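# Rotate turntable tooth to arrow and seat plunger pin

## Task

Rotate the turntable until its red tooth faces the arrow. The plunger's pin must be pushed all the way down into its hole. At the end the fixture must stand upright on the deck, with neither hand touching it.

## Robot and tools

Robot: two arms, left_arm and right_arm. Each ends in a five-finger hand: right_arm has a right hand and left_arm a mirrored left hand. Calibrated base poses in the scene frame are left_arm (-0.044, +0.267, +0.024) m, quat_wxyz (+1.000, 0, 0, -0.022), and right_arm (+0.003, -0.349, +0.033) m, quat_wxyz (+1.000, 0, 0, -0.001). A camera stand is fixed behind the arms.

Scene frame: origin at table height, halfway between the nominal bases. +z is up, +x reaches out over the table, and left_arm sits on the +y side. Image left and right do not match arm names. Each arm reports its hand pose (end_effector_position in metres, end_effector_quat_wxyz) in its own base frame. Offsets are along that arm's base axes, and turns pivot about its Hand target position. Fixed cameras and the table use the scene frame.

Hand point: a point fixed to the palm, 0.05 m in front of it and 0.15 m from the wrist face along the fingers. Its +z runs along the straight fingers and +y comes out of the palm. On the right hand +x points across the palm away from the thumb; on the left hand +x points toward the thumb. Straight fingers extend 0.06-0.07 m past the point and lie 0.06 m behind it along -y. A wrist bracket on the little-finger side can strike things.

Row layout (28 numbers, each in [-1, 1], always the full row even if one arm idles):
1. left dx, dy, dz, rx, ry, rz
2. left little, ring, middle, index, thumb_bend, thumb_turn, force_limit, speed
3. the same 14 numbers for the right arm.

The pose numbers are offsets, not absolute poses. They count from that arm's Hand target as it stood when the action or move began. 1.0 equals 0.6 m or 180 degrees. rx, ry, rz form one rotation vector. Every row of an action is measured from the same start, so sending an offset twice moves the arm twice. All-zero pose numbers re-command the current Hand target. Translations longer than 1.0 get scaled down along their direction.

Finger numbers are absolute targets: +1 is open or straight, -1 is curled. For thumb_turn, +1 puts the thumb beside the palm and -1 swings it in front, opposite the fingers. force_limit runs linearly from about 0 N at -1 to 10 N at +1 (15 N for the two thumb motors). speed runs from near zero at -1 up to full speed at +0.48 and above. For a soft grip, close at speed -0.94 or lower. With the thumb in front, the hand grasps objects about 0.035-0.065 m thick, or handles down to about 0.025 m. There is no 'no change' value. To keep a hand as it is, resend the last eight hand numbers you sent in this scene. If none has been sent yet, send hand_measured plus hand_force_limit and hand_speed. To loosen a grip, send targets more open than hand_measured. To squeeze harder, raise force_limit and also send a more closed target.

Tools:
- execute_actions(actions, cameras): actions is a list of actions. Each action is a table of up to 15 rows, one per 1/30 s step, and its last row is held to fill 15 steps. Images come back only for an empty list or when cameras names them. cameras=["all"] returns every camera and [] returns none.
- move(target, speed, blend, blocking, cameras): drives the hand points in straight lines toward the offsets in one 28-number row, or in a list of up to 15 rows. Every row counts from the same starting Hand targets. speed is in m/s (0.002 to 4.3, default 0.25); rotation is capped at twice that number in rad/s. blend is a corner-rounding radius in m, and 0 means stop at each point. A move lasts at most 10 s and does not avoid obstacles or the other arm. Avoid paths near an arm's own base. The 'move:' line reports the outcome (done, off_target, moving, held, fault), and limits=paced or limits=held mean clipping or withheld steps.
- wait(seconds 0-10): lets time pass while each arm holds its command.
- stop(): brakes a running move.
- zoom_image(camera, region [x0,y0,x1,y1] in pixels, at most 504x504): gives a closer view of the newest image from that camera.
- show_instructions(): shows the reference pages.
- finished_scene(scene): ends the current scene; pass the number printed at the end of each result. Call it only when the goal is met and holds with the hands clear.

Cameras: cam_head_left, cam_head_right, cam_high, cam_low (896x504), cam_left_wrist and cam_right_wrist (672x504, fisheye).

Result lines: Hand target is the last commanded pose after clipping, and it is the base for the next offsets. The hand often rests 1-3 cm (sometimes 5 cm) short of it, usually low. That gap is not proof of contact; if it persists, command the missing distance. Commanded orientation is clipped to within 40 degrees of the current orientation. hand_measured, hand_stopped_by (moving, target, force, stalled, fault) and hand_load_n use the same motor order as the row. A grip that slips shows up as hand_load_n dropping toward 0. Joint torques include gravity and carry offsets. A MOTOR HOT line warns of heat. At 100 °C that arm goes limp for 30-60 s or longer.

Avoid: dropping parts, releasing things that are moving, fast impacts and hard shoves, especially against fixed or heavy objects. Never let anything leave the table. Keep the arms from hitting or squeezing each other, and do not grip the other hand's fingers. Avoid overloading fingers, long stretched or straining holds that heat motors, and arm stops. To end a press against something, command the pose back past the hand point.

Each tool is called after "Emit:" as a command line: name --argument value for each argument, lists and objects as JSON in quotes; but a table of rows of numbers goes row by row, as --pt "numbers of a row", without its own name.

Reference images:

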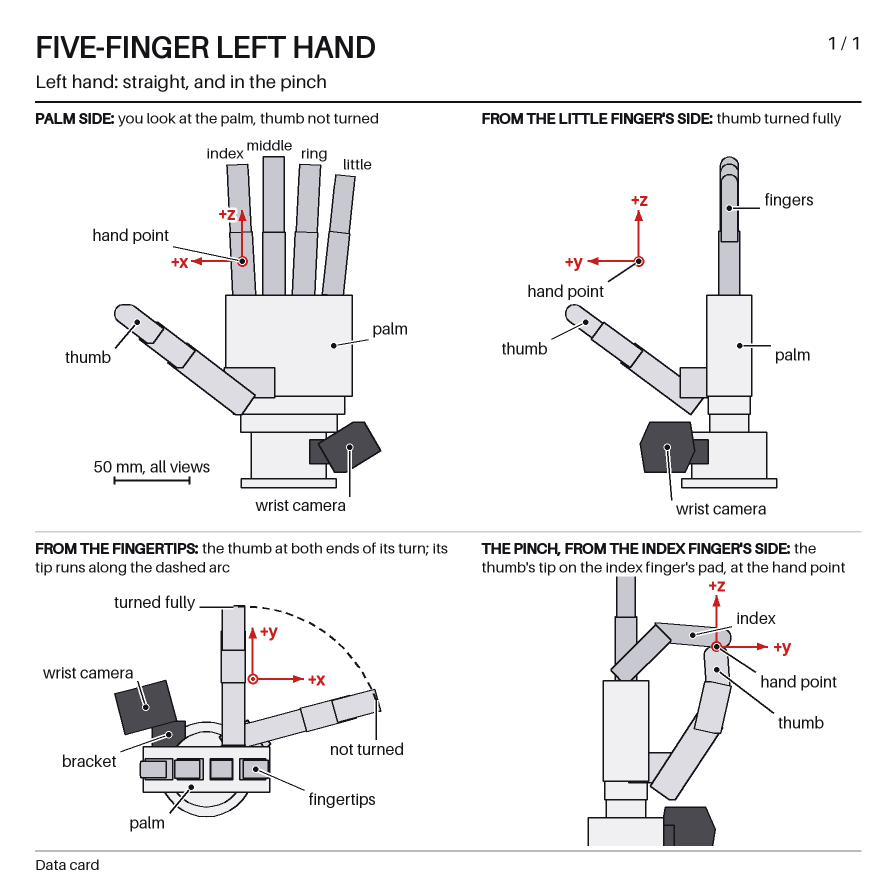

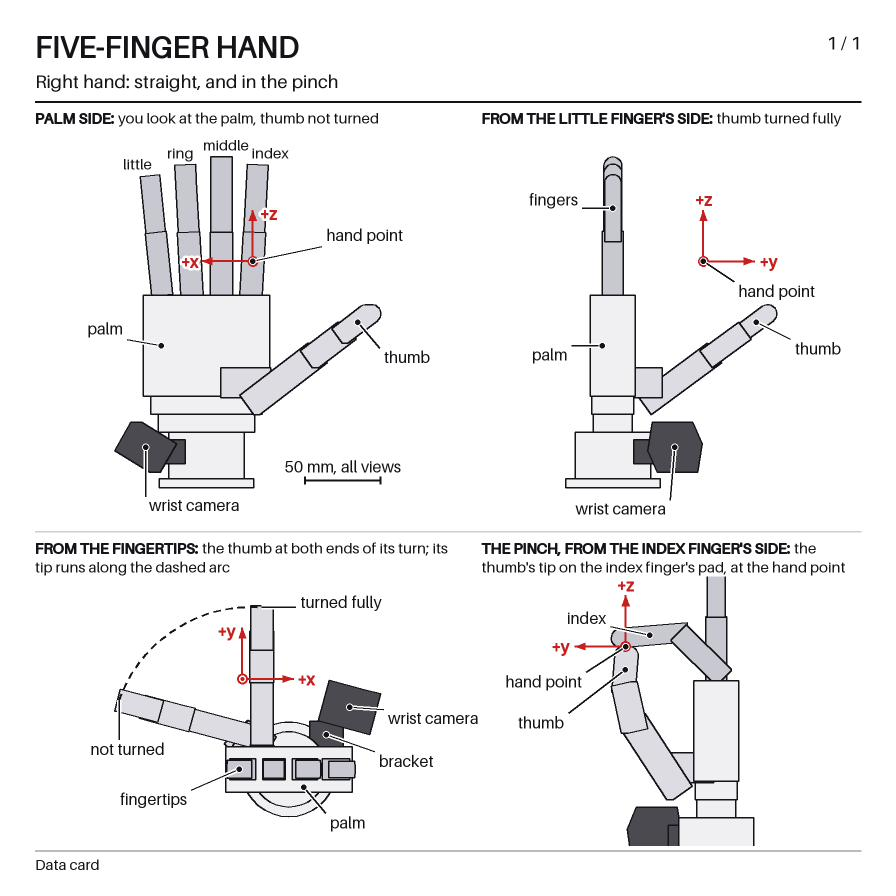

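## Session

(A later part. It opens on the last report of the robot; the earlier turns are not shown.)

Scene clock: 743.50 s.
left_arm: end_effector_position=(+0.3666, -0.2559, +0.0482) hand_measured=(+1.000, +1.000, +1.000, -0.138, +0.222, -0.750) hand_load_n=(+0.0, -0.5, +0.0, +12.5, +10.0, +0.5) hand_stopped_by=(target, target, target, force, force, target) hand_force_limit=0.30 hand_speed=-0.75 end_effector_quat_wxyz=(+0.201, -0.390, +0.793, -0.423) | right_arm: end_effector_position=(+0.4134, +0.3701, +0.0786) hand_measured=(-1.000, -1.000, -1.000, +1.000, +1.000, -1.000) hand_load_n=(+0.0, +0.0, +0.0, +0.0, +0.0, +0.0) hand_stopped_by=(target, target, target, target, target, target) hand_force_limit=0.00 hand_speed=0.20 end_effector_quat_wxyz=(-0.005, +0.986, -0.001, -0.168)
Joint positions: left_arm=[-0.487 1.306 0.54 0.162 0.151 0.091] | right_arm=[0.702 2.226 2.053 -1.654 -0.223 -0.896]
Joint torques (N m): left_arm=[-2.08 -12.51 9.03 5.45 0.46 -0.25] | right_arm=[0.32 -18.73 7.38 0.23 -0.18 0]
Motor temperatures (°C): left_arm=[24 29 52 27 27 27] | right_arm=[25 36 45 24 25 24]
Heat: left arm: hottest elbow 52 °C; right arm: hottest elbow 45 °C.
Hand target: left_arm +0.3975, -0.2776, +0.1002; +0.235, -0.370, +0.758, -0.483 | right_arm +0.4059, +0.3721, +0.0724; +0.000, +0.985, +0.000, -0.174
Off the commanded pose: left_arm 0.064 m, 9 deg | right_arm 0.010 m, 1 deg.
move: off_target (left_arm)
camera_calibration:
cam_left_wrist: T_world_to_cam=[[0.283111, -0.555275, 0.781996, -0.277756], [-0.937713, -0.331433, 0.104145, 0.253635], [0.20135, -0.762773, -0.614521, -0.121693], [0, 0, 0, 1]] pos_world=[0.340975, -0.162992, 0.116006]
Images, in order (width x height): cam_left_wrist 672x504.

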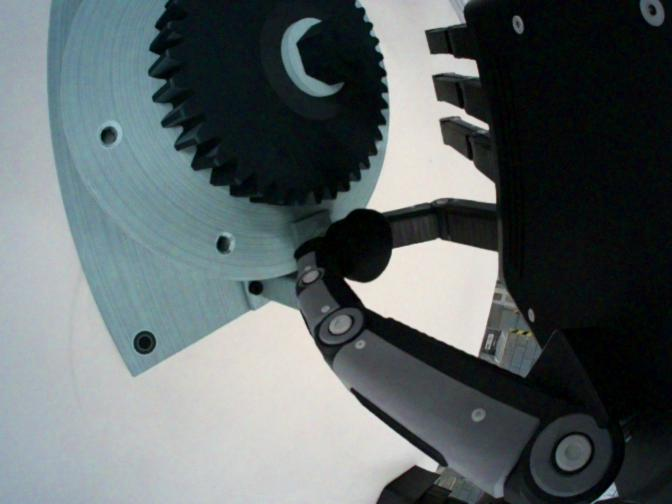

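Emit:
move --target '[0,0,0,0,0,0,1,1,1,-0.35,0.02,-0.75,0.3,-0.75,0.0045,-0.0105,0,0,0,0,-1,-1,-1,1,1,-1,0,0.2]' --speed 0.04 --cameras '["cam_left_wrist"]'

Scene clock: 750.67 s.
left_arm: end_effector_position=(+0.3666, -0.2559, +0.0482) hand_measured=(+1.000, +1.000, +1.000, -0.138, +0.222, -0.750) hand_load_n=(+0.0, -0.5, +0.0, +12.0, +10.0, +0.0) hand_stopped_by=(target, target, target, force, force, target) hand_force_limit=0.30 hand_speed=-0.75 end_effector_quat_wxyz=(+0.201, -0.390, +0.793, -0.423) | right_arm: end_effector_position=(+0.4130, +0.3698, +0.0784) hand_measured=(-1.000, -1.000, -1.000, +1.000, +1.000, -1.000) hand_load_n=(+0.0, +0.5, +0.0, +0.0, +0.0, +0.0) hand_stopped_by=(target, target, target, target, target, target) hand_force_limit=0.00 hand_speed=0.20 end_effector_quat_wxyz=(-0.006, +0.986, +0.000, -0.167)
Joint positions: left_arm=[-0.487 1.306 0.54 0.162 0.151 0.091] | right_arm=[0.702 2.221 2.045 -1.647 -0.223 -0.896]
Joint torques (N m): left_arm=[-2.14 -12.51 9.05 5.45 0.46 -0.25] | right_arm=[-0.38 -19.14 7.3 -0.06 -0.07 -0.09]
Heat: left arm: hottest elbow 52 °C; right arm: hottest elbow 44 °C.
Hand target: left_arm +0.3975, -0.2776, +0.1002; +0.235, -0.370, +0.758, -0.483 | right_arm +0.4086, +0.3658, +0.0723; +0.000, +0.985, +0.000, -0.174
Off the commanded pose: left_arm 0.064 m, 9 deg | right_arm 0.008 m, 1 deg.
move: off_target (left_arm)
camera_calibration:
cam_left_wrist: T_world_to_cam=[[0.283111, -0.555275, 0.781996, -0.277756], [-0.937713, -0.331433, 0.104145, 0.253635], [0.20135, -0.762773, -0.614521, -0.121693], [0, 0, 0, 1]] pos_world=[0.340975, -0.162992, 0.116006]
Images, in order (width x height): cam_left_wrist 672x504.

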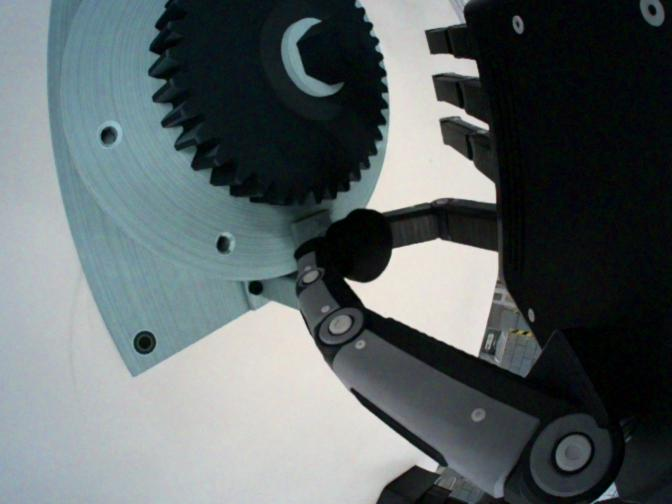

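Emit:
move --target '[0,0,0,0,0,0,1,1,1,-0.35,0.02,-0.75,0.3,-0.75,0.0065,-0.0095,0,0,0,0,-1,-1,-1,1,1,-1,0,0.2]' --speed 0.04 --cameras '["cam_left_wrist"]'

Scene clock: 756.80 s.
left_arm: end_effector_position=(+0.3666, -0.2559, +0.0482) hand_measured=(+1.000, +1.000, +1.000, -0.138, +0.222, -0.750) hand_load_n=(+0.0, +0.0, +0.0, +12.5, +10.5, +0.0) hand_stopped_by=(target, target, target, force, force, target) hand_force_limit=0.30 hand_speed=-0.75 end_effector_quat_wxyz=(+0.201, -0.390, +0.793, -0.423) | right_arm: end_effector_position=(+0.4132, +0.3696, +0.0785) hand_measured=(-1.000, -1.000, -1.000, +1.000, +1.000, -1.000) hand_load_n=(+0.0, +0.0, +0.0, +0.5, +0.0, +0.0) hand_stopped_by=(target, target, target, target, target, target) hand_force_limit=0.00 hand_speed=0.20 end_effector_quat_wxyz=(-0.006, +0.986, +0.000, -0.166)
Joint positions: left_arm=[-0.487 1.306 0.54 0.162 0.151 0.091] | right_arm=[0.702 2.22 2.044 -1.646 -0.223 -0.897]
Joint torques (N m): left_arm=[-2.2 -12.51 9.05 5.46 0.46 -0.25] | right_arm=[-1.03 -18.9 7.06 0.03 0.04 -0.16]
Heat: left arm: hottest elbow 52 °C; right arm: hottest elbow 43 °C.
Hand target: left_arm +0.3975, -0.2776, +0.1002; +0.235, -0.370, +0.758, -0.483 | right_arm +0.4125, +0.3601, +0.0723; +0.000, +0.985, +0.000, -0.174
Off the commanded pose: left_arm 0.064 m, 9 deg | right_arm 0.011 m, 1 deg.
move: off_target (left_arm, right_arm)
camera_calibration:
cam_left_wrist: T_world_to_cam=[[0.283111, -0.555275, 0.781996, -0.277756], [-0.937713, -0.331433, 0.104145, 0.253635], [0.20135, -0.762773, -0.614521, -0.121693], [0, 0, 0, 1]] pos_world=[0.340975, -0.162992, 0.116006]
Images, in order (width x height): cam_left_wrist 672x504.

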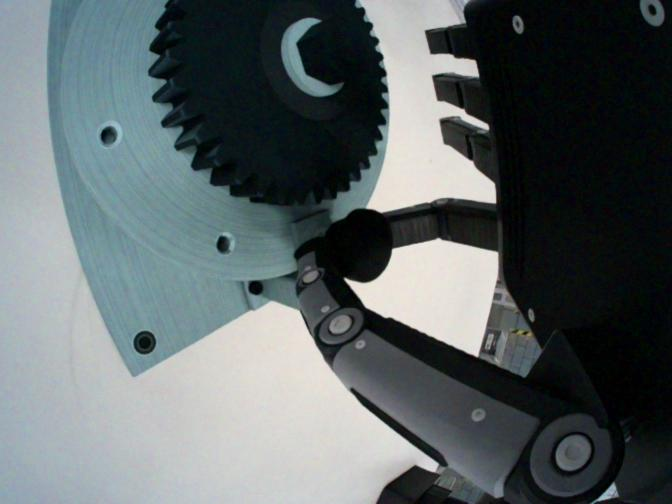

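Emit:
move --target '[0,0,0,0,0,0,1,1,1,-0.35,0.02,-0.75,0.3,-0.75,0.004,-0.0095,0,0,0,0,-1,-1,-1,1,1,-1,0,0.2]' --speed 0.04 --cameras '["cam_left_wrist"]'

Scene clock: 765.47 s.
left_arm: end_effector_position=(+0.3666, -0.2559, +0.0482) hand_measured=(+1.000, +1.000, +1.000, -0.138, +0.222, -0.750) hand_load_n=(+0.0, +0.0, +0.0, +12.0, +10.0, +0.0) hand_stopped_by=(target, target, target, force, force, target) hand_force_limit=0.30 hand_speed=-0.75 end_effector_quat_wxyz=(+0.201, -0.390, +0.793, -0.423) | right_arm: end_effector_position=(+0.4156, +0.3630, +0.0780) hand_measured=(-1.000, -1.000, -1.000, +1.000, +1.000, -1.000) hand_load_n=(+0.0, +0.0, +0.5, +0.5, +0.0, +0.0) hand_stopped_by=(target, target, target, target, target, target) hand_force_limit=0.00 hand_speed=0.20 end_effector_quat_wxyz=(-0.007, +0.986, +0.000, -0.167)
Joint positions: left_arm=[-0.487 1.306 0.54 0.162 0.151 0.091] | right_arm=[0.692 2.213 2.03 -1.641 -0.222 -0.908]
Joint torques (N m): left_arm=[-2.14 -12.51 9.03 5.45 0.46 -0.24] | right_arm=[-0.44 -18.67 7.46 -0.14 0.08 -0.15]
Heat: left arm: hottest elbow 51 °C; right arm: hottest elbow 43 °C.
Hand target: left_arm +0.3975, -0.2776, +0.1002; +0.235, -0.370, +0.758, -0.483 | right_arm +0.4149, +0.3544, +0.0723; +0.000, +0.985, +0.000, -0.174
Off the commanded pose: left_arm 0.064 m, 9 deg | right_arm 0.010 m, 1 deg.
move: off_target (left_arm)
camera_calibration:
cam_left_wrist: T_world_to_cam=[[0.283111, -0.555275, 0.781996, -0.277756], [-0.937713, -0.331433, 0.104145, 0.253635], [0.20135, -0.762773, -0.614521, -0.121693], [0, 0, 0, 1]] pos_world=[0.340975, -0.162992, 0.116006]
Images, in order (width x height): cam_left_wrist 672x504.

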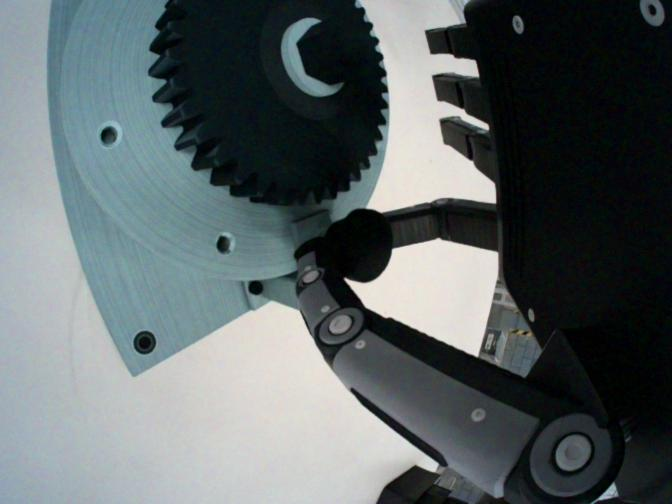

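Emit:
move --target '[0,0,0,0,0,0,1,1,1,-0.35,0.02,-0.75,0.3,-0.75,-0.002,-0.0095,0,0,0,0,-1,-1,-1,1,1,-1,0,0.2]' --speed 0.04 --cameras '["cam_left_wrist"]'

Scene clock: 770.90 s.
left_arm: end_effector_position=(+0.3666, -0.2559, +0.0482) hand_measured=(+1.000, +1.000, +1.000, -0.138, +0.222, -0.750) hand_load_n=(+0.0, +0.0, +0.0, +12.0, +10.0, +0.0) hand_stopped_by=(target, target, target, force, force, target) hand_force_limit=0.30 hand_speed=-0.75 end_effector_quat_wxyz=(+0.201, -0.390, +0.793, -0.423) | right_arm: end_effector_position=(+0.4159, +0.3608, +0.0778) hand_measured=(-1.000, -1.000, -1.000, +1.000, +1.000, -1.000) hand_load_n=(+0.0, +0.0, +0.0, +0.5, +0.0, +0.0) hand_stopped_by=(target, target, target, target, target, target) hand_force_limit=0.00 hand_speed=0.20 end_effector_quat_wxyz=(-0.010, +0.987, -0.001, -0.163)
Joint positions: left_arm=[-0.487 1.306 0.54 0.162 0.151 0.091] | right_arm=[0.688 2.201 2.013 -1.626 -0.222 -0.908]
Joint torques (N m): left_arm=[-2.14 -12.51 9.05 5.45 0.46 -0.24] | right_arm=[-1.14 -18.73 6.8 -0.4 0.14 -0.22]
Heat: left arm: hottest elbow 51 °C; right arm: hottest elbow 42 °C.
Hand target: left_arm +0.3975, -0.2776, +0.1002; +0.235, -0.370, +0.758, -0.483 | right_arm +0.4137, +0.3489, +0.0725; +0.000, +0.985, +0.000, -0.174
Off the commanded pose: left_arm 0.064 m, 9 deg | right_arm 0.014 m, 2 deg.
move: off_target (left_arm, right_arm)
camera_calibration:
cam_left_wrist: T_world_to_cam=[[0.283111, -0.555275, 0.781996, -0.277756], [-0.937713, -0.331433, 0.104145, 0.253635], [0.20135, -0.762773, -0.614521, -0.121693], [0, 0, 0, 1]] pos_world=[0.340975, -0.162992, 0.116006]
Images, in order (width x height): cam_left_wrist 672x504.

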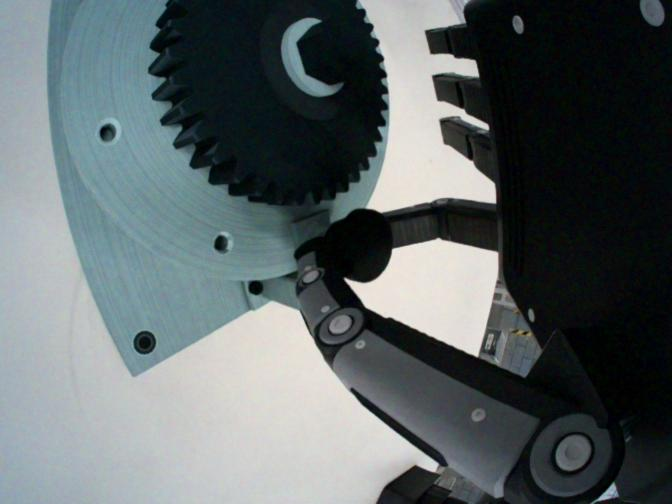

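Emit:
move --target '[0,0,0,0,0,0,1,1,1,-0.35,0.02,-0.75,0.3,-0.75,0.003,-0.0075,0,0,0,0,-1,-1,-1,1,1,-1,0,0.2]' --speed 0.04 --cameras '["cam_left_wrist"]'

Scene clock: 779.50 s.
left_arm: end_effector_position=(+0.3666, -0.2559, +0.0482) hand_measured=(+1.000, +1.000, +1.000, -0.138, +0.222, -0.750) hand_load_n=(+0.0, +0.0, +0.0, +12.0, +10.0, +0.0) hand_stopped_by=(target, target, target, force, force, target) hand_force_limit=0.30 hand_speed=-0.75 end_effector_quat_wxyz=(+0.201, -0.390, +0.793, -0.423) | right_arm: end_effector_position=(+0.4178, +0.3560, +0.0775) hand_measured=(-1.000, -1.000, -1.000, +1.000, +1.000, -1.000) hand_load_n=(+0.0, +0.0, +0.0, +0.5, +0.0, +0.0) hand_stopped_by=(target, target, target, target, target, target) hand_force_limit=0.00 hand_speed=0.20 end_effector_quat_wxyz=(-0.010, +0.986, -0.002, -0.164)
Joint positions: left_arm=[-0.487 1.306 0.54 0.162 0.151 0.091] | right_arm=[0.68 2.197 2.004 -1.624 -0.221 -0.914]
Joint torques (N m): left_arm=[-2.08 -12.57 9.03 5.44 0.46 -0.25] | right_arm=[-1.14 -18.67 7.05 -0.39 0.19 -0.2]
Heat: left arm: hottest elbow 51 °C; right arm: hottest elbow 41 °C.
Hand target: left_arm +0.3975, -0.2776, +0.1002; +0.235, -0.370, +0.758, -0.483 | right_arm +0.4154, +0.3443, +0.0722; +0.000, +0.985, +0.000, -0.174
Off the commanded pose: left_arm 0.064 m, 9 deg | right_arm 0.013 m, 2 deg.
move: off_target (left_arm, right_arm)
camera_calibration:
cam_left_wrist: T_world_to_cam=[[0.283111, -0.555275, 0.781996, -0.277756], [-0.937713, -0.331433, 0.104145, 0.253635], [0.20135, -0.762773, -0.614521, -0.121693], [0, 0, 0, 1]] pos_world=[0.340975, -0.162992, 0.116006]
Images, in order (width x height): cam_left_wrist 672x504.

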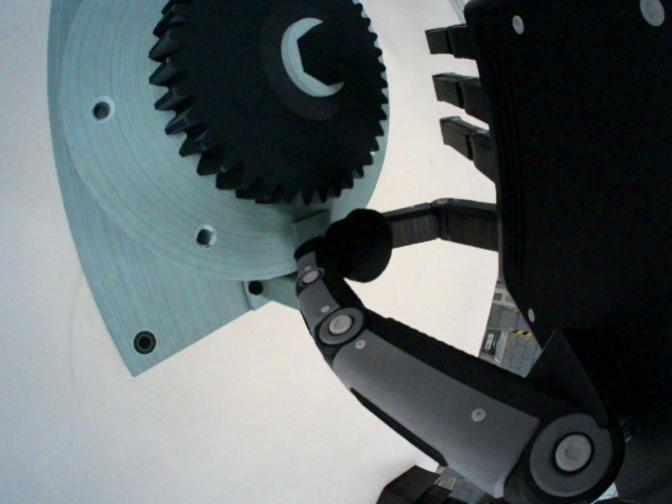

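Emit:
move --target '[0,0,0,0,0,0,1,1,1,-0.35,0.02,-0.75,0.3,-0.75,0.002,-0.0055,0,0,0,0,-1,-1,-1,1,1,-1,0,0.2]' --speed 0.04 --cameras '["cam_left_wrist"]'

Scene clock: 785.97 s.
left_arm: end_effector_position=(+0.3666, -0.2559, +0.0482) hand_measured=(+1.000, +1.000, +1.000, -0.138, +0.222, -0.750) hand_load_n=(+0.0, +0.0, +0.0, +12.0, +10.0, +0.5) hand_stopped_by=(target, target, target, force, force, target) hand_force_limit=0.30 hand_speed=-0.75 end_effector_quat_wxyz=(+0.201, -0.390, +0.793, -0.423) | right_arm: end_effector_position=(+0.4191, +0.3523, +0.0777) hand_measured=(-1.000, -1.000, -1.000, +1.000, +1.000, -1.000) hand_load_n=(+0.0, +0.0, +0.0, +0.0, +0.0, +0.0) hand_stopped_by=(target, target, target, target, target, target) hand_force_limit=0.00 hand_speed=0.20 end_effector_quat_wxyz=(-0.010, +0.987, -0.001, -0.163)
Joint positions: left_arm=[-0.487 1.306 0.54 0.162 0.151 0.091] | right_arm=[0.675 2.193 1.998 -1.623 -0.219 -0.921]
Joint torques (N m): left_arm=[-2.14 -12.57 9.05 5.45 0.46 -0.25] | right_arm=[-1.32 -18.49 7.15 -0.4 0.18 -0.16]
Heat: left arm: hottest elbow 51 °C; right arm: hottest elbow 41 °C.
Hand target: left_arm +0.3975, -0.2776, +0.1002; +0.235, -0.370, +0.758, -0.483 | right_arm +0.4167, +0.3409, +0.0724; +0.000, +0.985, +0.000, -0.174
Off the commanded pose: left_arm 0.064 m, 9 deg | right_arm 0.013 m, 2 deg.
move: off_target (left_arm, right_arm)
camera_calibration:
cam_left_wrist: T_world_to_cam=[[0.283111, -0.555275, 0.781996, -0.277756], [-0.937713, -0.331433, 0.104145, 0.253635], [0.20135, -0.762773, -0.614521, -0.121693], [0, 0, 0, 1]] pos_world=[0.340975, -0.162992, 0.116006]
Images, in order (width x height): cam_left_wrist 672x504.

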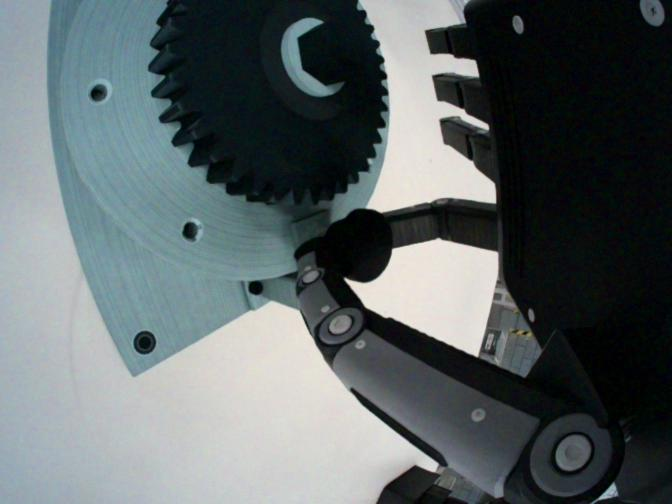

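Emit:
move --target '[-0.045,0.031,-0.097,0,0,0,1,1,1,-0.35,0.02,-0.75,0.3,-0.75,0,0,0,0,0,0,-1,-1,-1,1,1,-1,0,0.2]' --speed 0.08 --cameras '["cam_left_wrist", "cam_high"]'

Emit:
zoom_image --camera "cam_high" --region '[470, 245, 530, 285]'

Scene clock: 794.80 s.
left_arm: end_effector_position=(+0.3627, -0.2547, +0.0404) hand_measured=(+1.000, +1.000, +1.000, -0.138, +0.222, -0.750) hand_load_n=(+0.0, +0.0, +0.0, +10.5, +11.0, -1.0) hand_stopped_by=(target, target, target, force, force, target) hand_force_limit=0.30 hand_speed=-0.75 end_effector_quat_wxyz=(+0.234, -0.368, +0.766, -0.473) | right_arm: end_effector_position=(+0.4194, +0.3521, +0.0776) hand_measured=(-1.000, -1.000, -1.000, +1.000, +1.000, -1.000) hand_load_n=(+0.0, +0.0, +0.0, +0.0, -0.5, +0.0) hand_stopped_by=(target, target, target, target, target, target) hand_force_limit=0.00 hand_speed=0.20 end_effector_quat_wxyz=(-0.010, +0.987, +0.000, -0.163)
Joint positions: left_arm=[-0.485 1.331 0.426 0.44 0.16 0.091] | right_arm=[0.675 2.193 1.998 -1.623 -0.218 -0.923]
Joint torques (N m): left_arm=[-1.38 -5.95 6.49 3.73 0.37 -0.2] | right_arm=[-1.08 -18.55 7.1 -0.4 0.13 -0.19]
Heat: left arm: hottest elbow 50 °C; right arm: hottest elbow 41 °C.
Hand target: left_arm +0.3703, -0.2591, +0.0418; +0.235, -0.370, +0.758, -0.483 | right_arm +0.4167, +0.3409, +0.0723; +0.000, +0.985, +0.000, -0.174
Off the commanded pose: left_arm 0.009 m, 1 deg | right_arm 0.013 m, 2 deg.
move: off_target (right_arm)
camera_calibration:
cam_left_wrist: T_world_to_cam=[[0.181722, -0.500167, 0.846646, -0.221776], [-0.946697, -0.321862, 0.0130525, 0.260603], [0.265975, -0.803889, -0.531996, -0.162162], [0, 0, 0, 1]] pos_world=[0.330145, -0.157407, 0.098095]
Images, in order (width x height): cam_high 896x504, cam_left_wrist 672x504.

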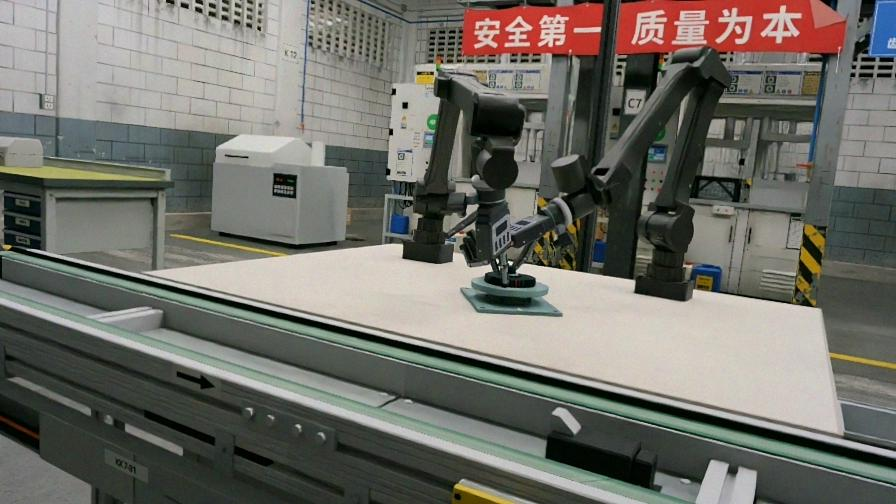

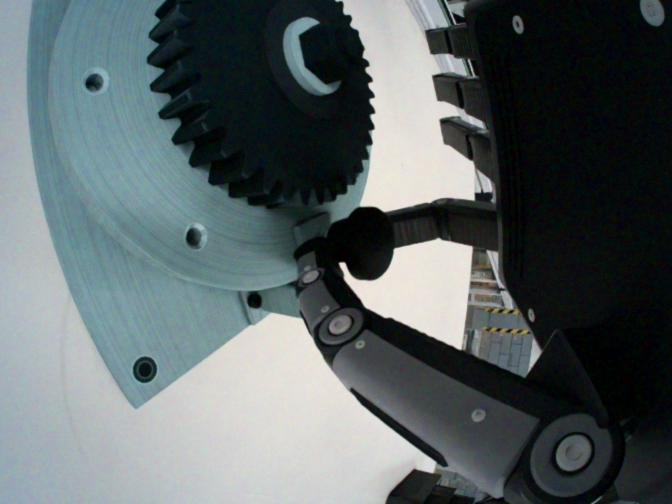

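Scaled by 8.400 from the camera's 896x504 image, which has a finer 1280x720 frame.

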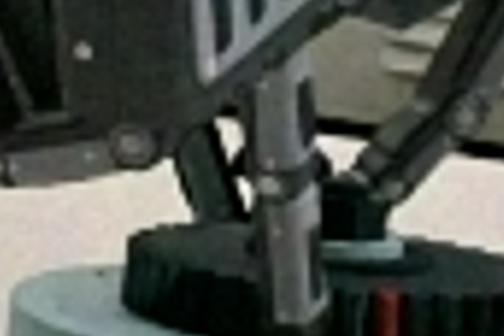

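Emit:
move --pt "0 0 0 0 0 0 1 1 1 0.25 0.45 -0.75 0.3 -0.4 0 0 0 0 0 0 -1 -1 -1 1 1 -1 0 0.2" --pt "0 0 0 0 0 0 1 1 1 0.25 0.45 -0.75 0.3 -0.4 0.06 0.035 0.0 0 0 0 -1 -1 -1 1 1 -1 0 0.2" --pt "0 0 0 0 0 0 1 1 1 0.25 0.45 -0.75 0.3 -0.4 0.115 0.02 0.13 0 0 0 -1 -1 -1 1 1 -1 0 0.2" --speed 0.15 --blend '[0,0.01,0]' --cameras '["cam_high", "cam_left_wrist"]'

Emit:
zoom_image --camera "cam_high" --region '[470, 245, 530, 285]'

Scene clock: 808.23 s.
left_arm: end_effector_position=(+0.3653, -0.2569, +0.0427) hand_measured=(+1.000, +1.000, +1.000, +0.250, +0.450, -0.750) hand_load_n=(+0.5, +0.0, +0.0, +0.0, +0.0, +0.0) hand_stopped_by=(target, target, target, target, target, target) hand_force_limit=0.30 hand_speed=-0.40 end_effector_quat_wxyz=(+0.236, -0.366, +0.762, -0.480) | right_arm: end_effector_position=(+0.4757, +0.3504, +0.1454) hand_measured=(-1.000, -1.000, -1.000, +1.000, +1.000, -1.000) hand_load_n=(+0.0, +0.0, +0.0, +0.0, +0.0, +0.0) hand_stopped_by=(target, target, target, target, target, target) hand_force_limit=0.00 hand_speed=0.20 end_effector_quat_wxyz=(-0.050, +0.994, -0.008, -0.100)
Joint positions: left_arm=[-0.484 1.338 0.426 0.464 0.164 0.088] | right_arm=[0.621 2.19 2.213 -1.697 -0.199 -0.943]
Joint torques (N m): left_arm=[-1.44 -6.48 6.49 2.8 0.2 -0.16] | right_arm=[-0.85 -17.08 12.6 -0.1 0 -0.15]
Heat: left arm: hottest elbow 50 °C; right arm: hottest elbow 41 °C.
Hand target: left_arm +0.3704, -0.2589, +0.0417; +0.235, -0.370, +0.758, -0.483 | right_arm +0.4857, +0.3530, +0.1503; +0.000, +0.985, +0.000, -0.174
Off the commanded pose: left_arm 0.006 m, 1 deg | right_arm 0.011 m, 10 deg.
joint sent to its limit (right arm) — joint 4 (wrist pitch), lower limit. The joint targets are off in orientation, not in position.
move: off_target (right_arm)
camera_calibration:
cam_left_wrist: T_world_to_cam=[[0.170431, -0.490437, 0.854649, -0.218897], [-0.947218, -0.320552, 0.00494325, 0.263213], [0.271535, -0.810381, -0.519183, -0.16759], [0, 0, 0, 1]] pos_world=[0.332133, -0.158794, 0.0987695]
Images, in order (width x height): cam_high 896x504, cam_left_wrist 672x504.

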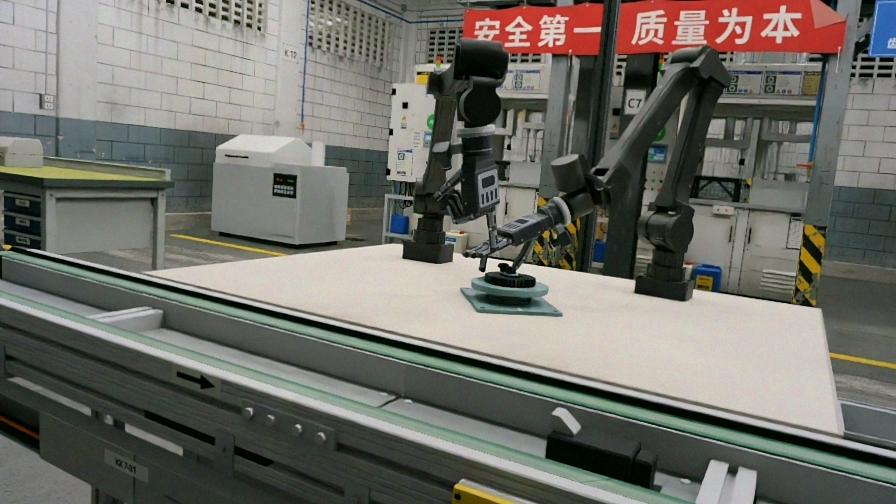

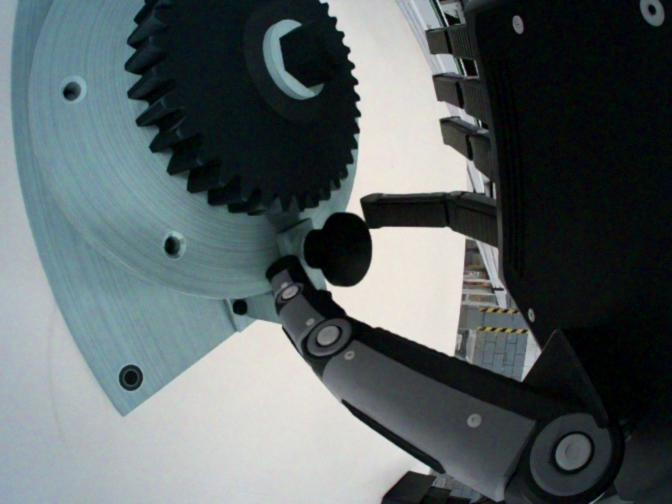

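Scaled by 8.400 from the camera's 896x504 image, which has a finer 1280x720 frame.

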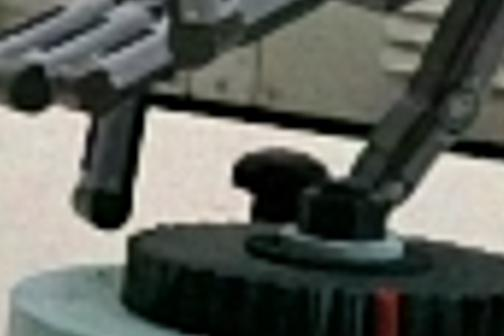

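Emit:
move --pt "0 0 0.11 0 0 0 1 1 1 0.25 0.45 -0.75 0.3 -0.4 0.05 -0.05 0.12 0 0 0 -1 -1 -1 1 1 -1 0 0.2" --pt "-0.14 0.10 0.26 0 0 0 1 1 1 0.25 0.45 -0.75 0.3 -0.4 0.0 -0.22 0.2 0 0 0 -1 -1 -1 1 1 -1 0 0.2" --speed '[0.12,0.2]' --blend '[0.02,0]' --cameras '["cam_head_left", "cam_high", "cam_left_wrist", "cam_low"]'

Emit:
zoom_image --camera "cam_head_left" --region '[400, 270, 510, 375]'

Emit:
zoom_image --camera "cam_high" --region '[450, 245, 570, 325]'

Scene clock: 820.30 s.
left_arm: end_effector_position=(+0.2697, -0.1972, +0.1570) hand_measured=(+1.000, +1.000, +1.000, +0.250, +0.450, -0.750) hand_load_n=(+0.0, +0.0, +0.0, +0.0, +0.0, +0.0) hand_stopped_by=(target, target, target, target, target, target) hand_force_limit=0.30 hand_speed=-0.40 end_effector_quat_wxyz=(+0.211, -0.382, +0.773, -0.462) | right_arm: end_effector_position=(+0.4894, +0.2225, +0.2754) hand_measured=(-1.000, -1.000, -1.000, +1.000, +1.000, -1.000) hand_load_n=(+0.0, +0.0, +0.0, +0.0, +0.0, +0.0) hand_stopped_by=(target, target, target, target, target, target) hand_force_limit=0.00 hand_speed=0.20 end_effector_quat_wxyz=(-0.078, +0.997, -0.009, +0.004)
Joint positions: left_arm=[-0.427 0.643 0.453 -0.331 0.223 0.096] | right_arm=[0.451 1.867 2.071 -1.698 -0.137 -1.096]
Joint torques (N m): left_arm=[-0.38 -2.61 12.77 1.74 0.29 0.09] | right_arm=[-0.03 -15.56 8.43 0.4 0.09 -0.13]
Heat: left arm: hottest elbow 50 °C; right arm: hottest elbow 43 °C.
Hand target: left_arm +0.2863, -0.1990, +0.1978; +0.235, -0.370, +0.758, -0.483 | right_arm +0.4857, +0.2210, +0.2704; +0.000, +0.985, +0.000, -0.174
Off the commanded pose: left_arm 0.044 m, 4 deg | right_arm 0.007 m, 22 deg.
joint sent to its limit (right arm) — joint 4 (wrist pitch), lower limit. The joint targets are off in orientation, not in position.
move: off_target (left_arm, right_arm)
camera_calibration:
cam_left_wrist: T_world_to_cam=[[0.232058, -0.500722, 0.833922, -0.286477], [-0.94423, -0.321871, 0.0694891, 0.179981], [0.233621, -0.80354, -0.54749, -0.017912], [0, 0, 0, 1]] pos_world=[0.240608, -0.0999078, 0.216587]
Images, in order (width x height): cam_head_left 896x504, cam_high 896x504, cam_low 896x504, cam_left_wrist 672x504.

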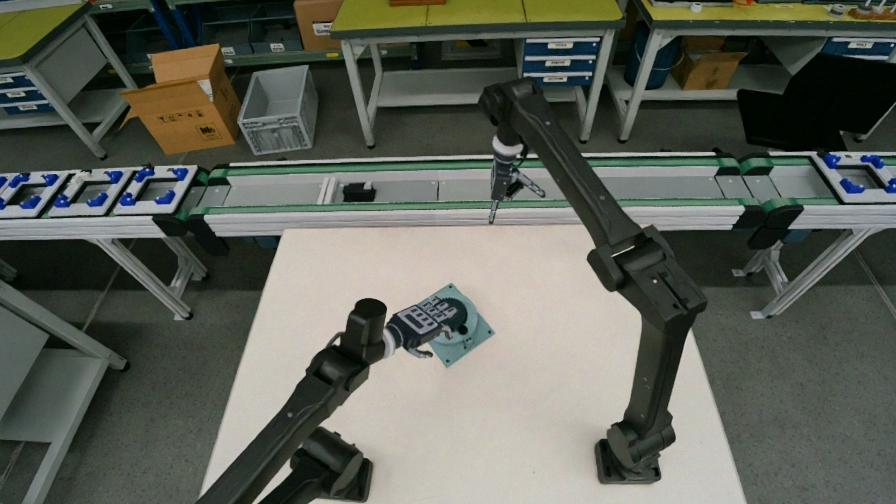

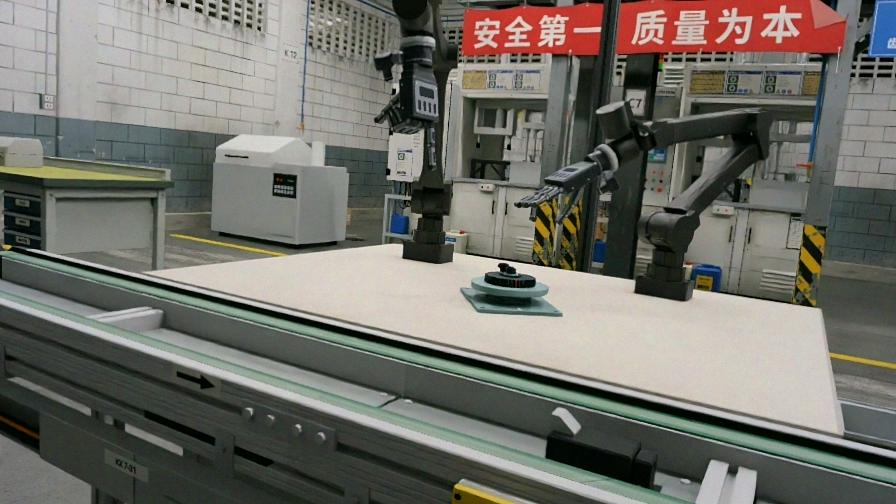

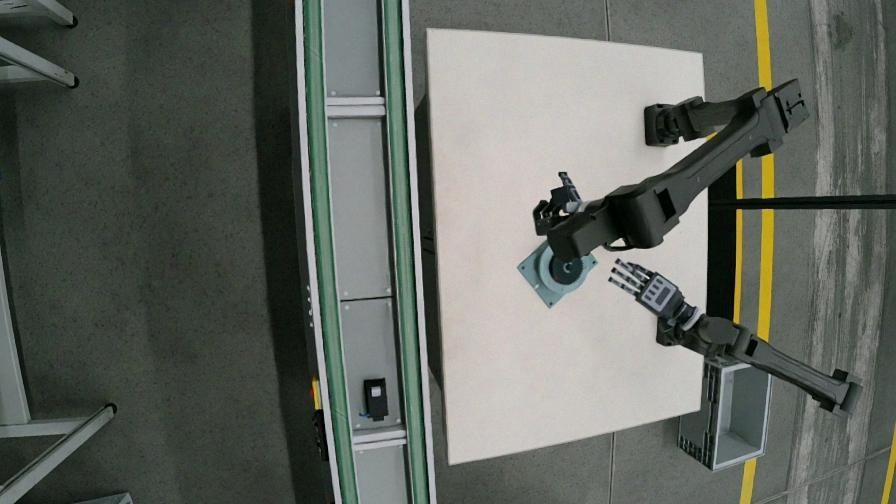

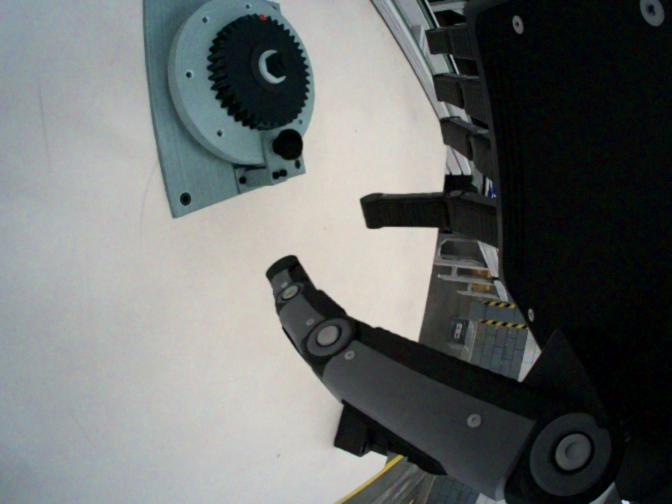

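Scaled by 4.582 from the camera's 896x504 image, which has a finer 1280x720 frame.

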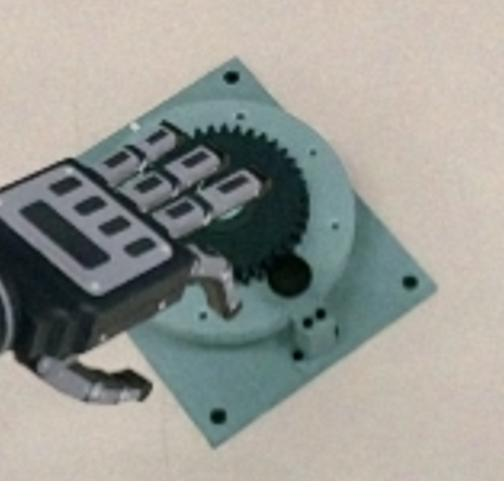

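Scaled by 4.200 from the camera's 896x504 image, which has a finer 1280x720 frame.

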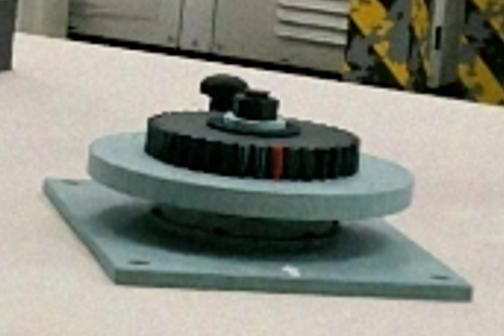

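Emit:
finished_scene --scene 3

The scene is finished: the task was done.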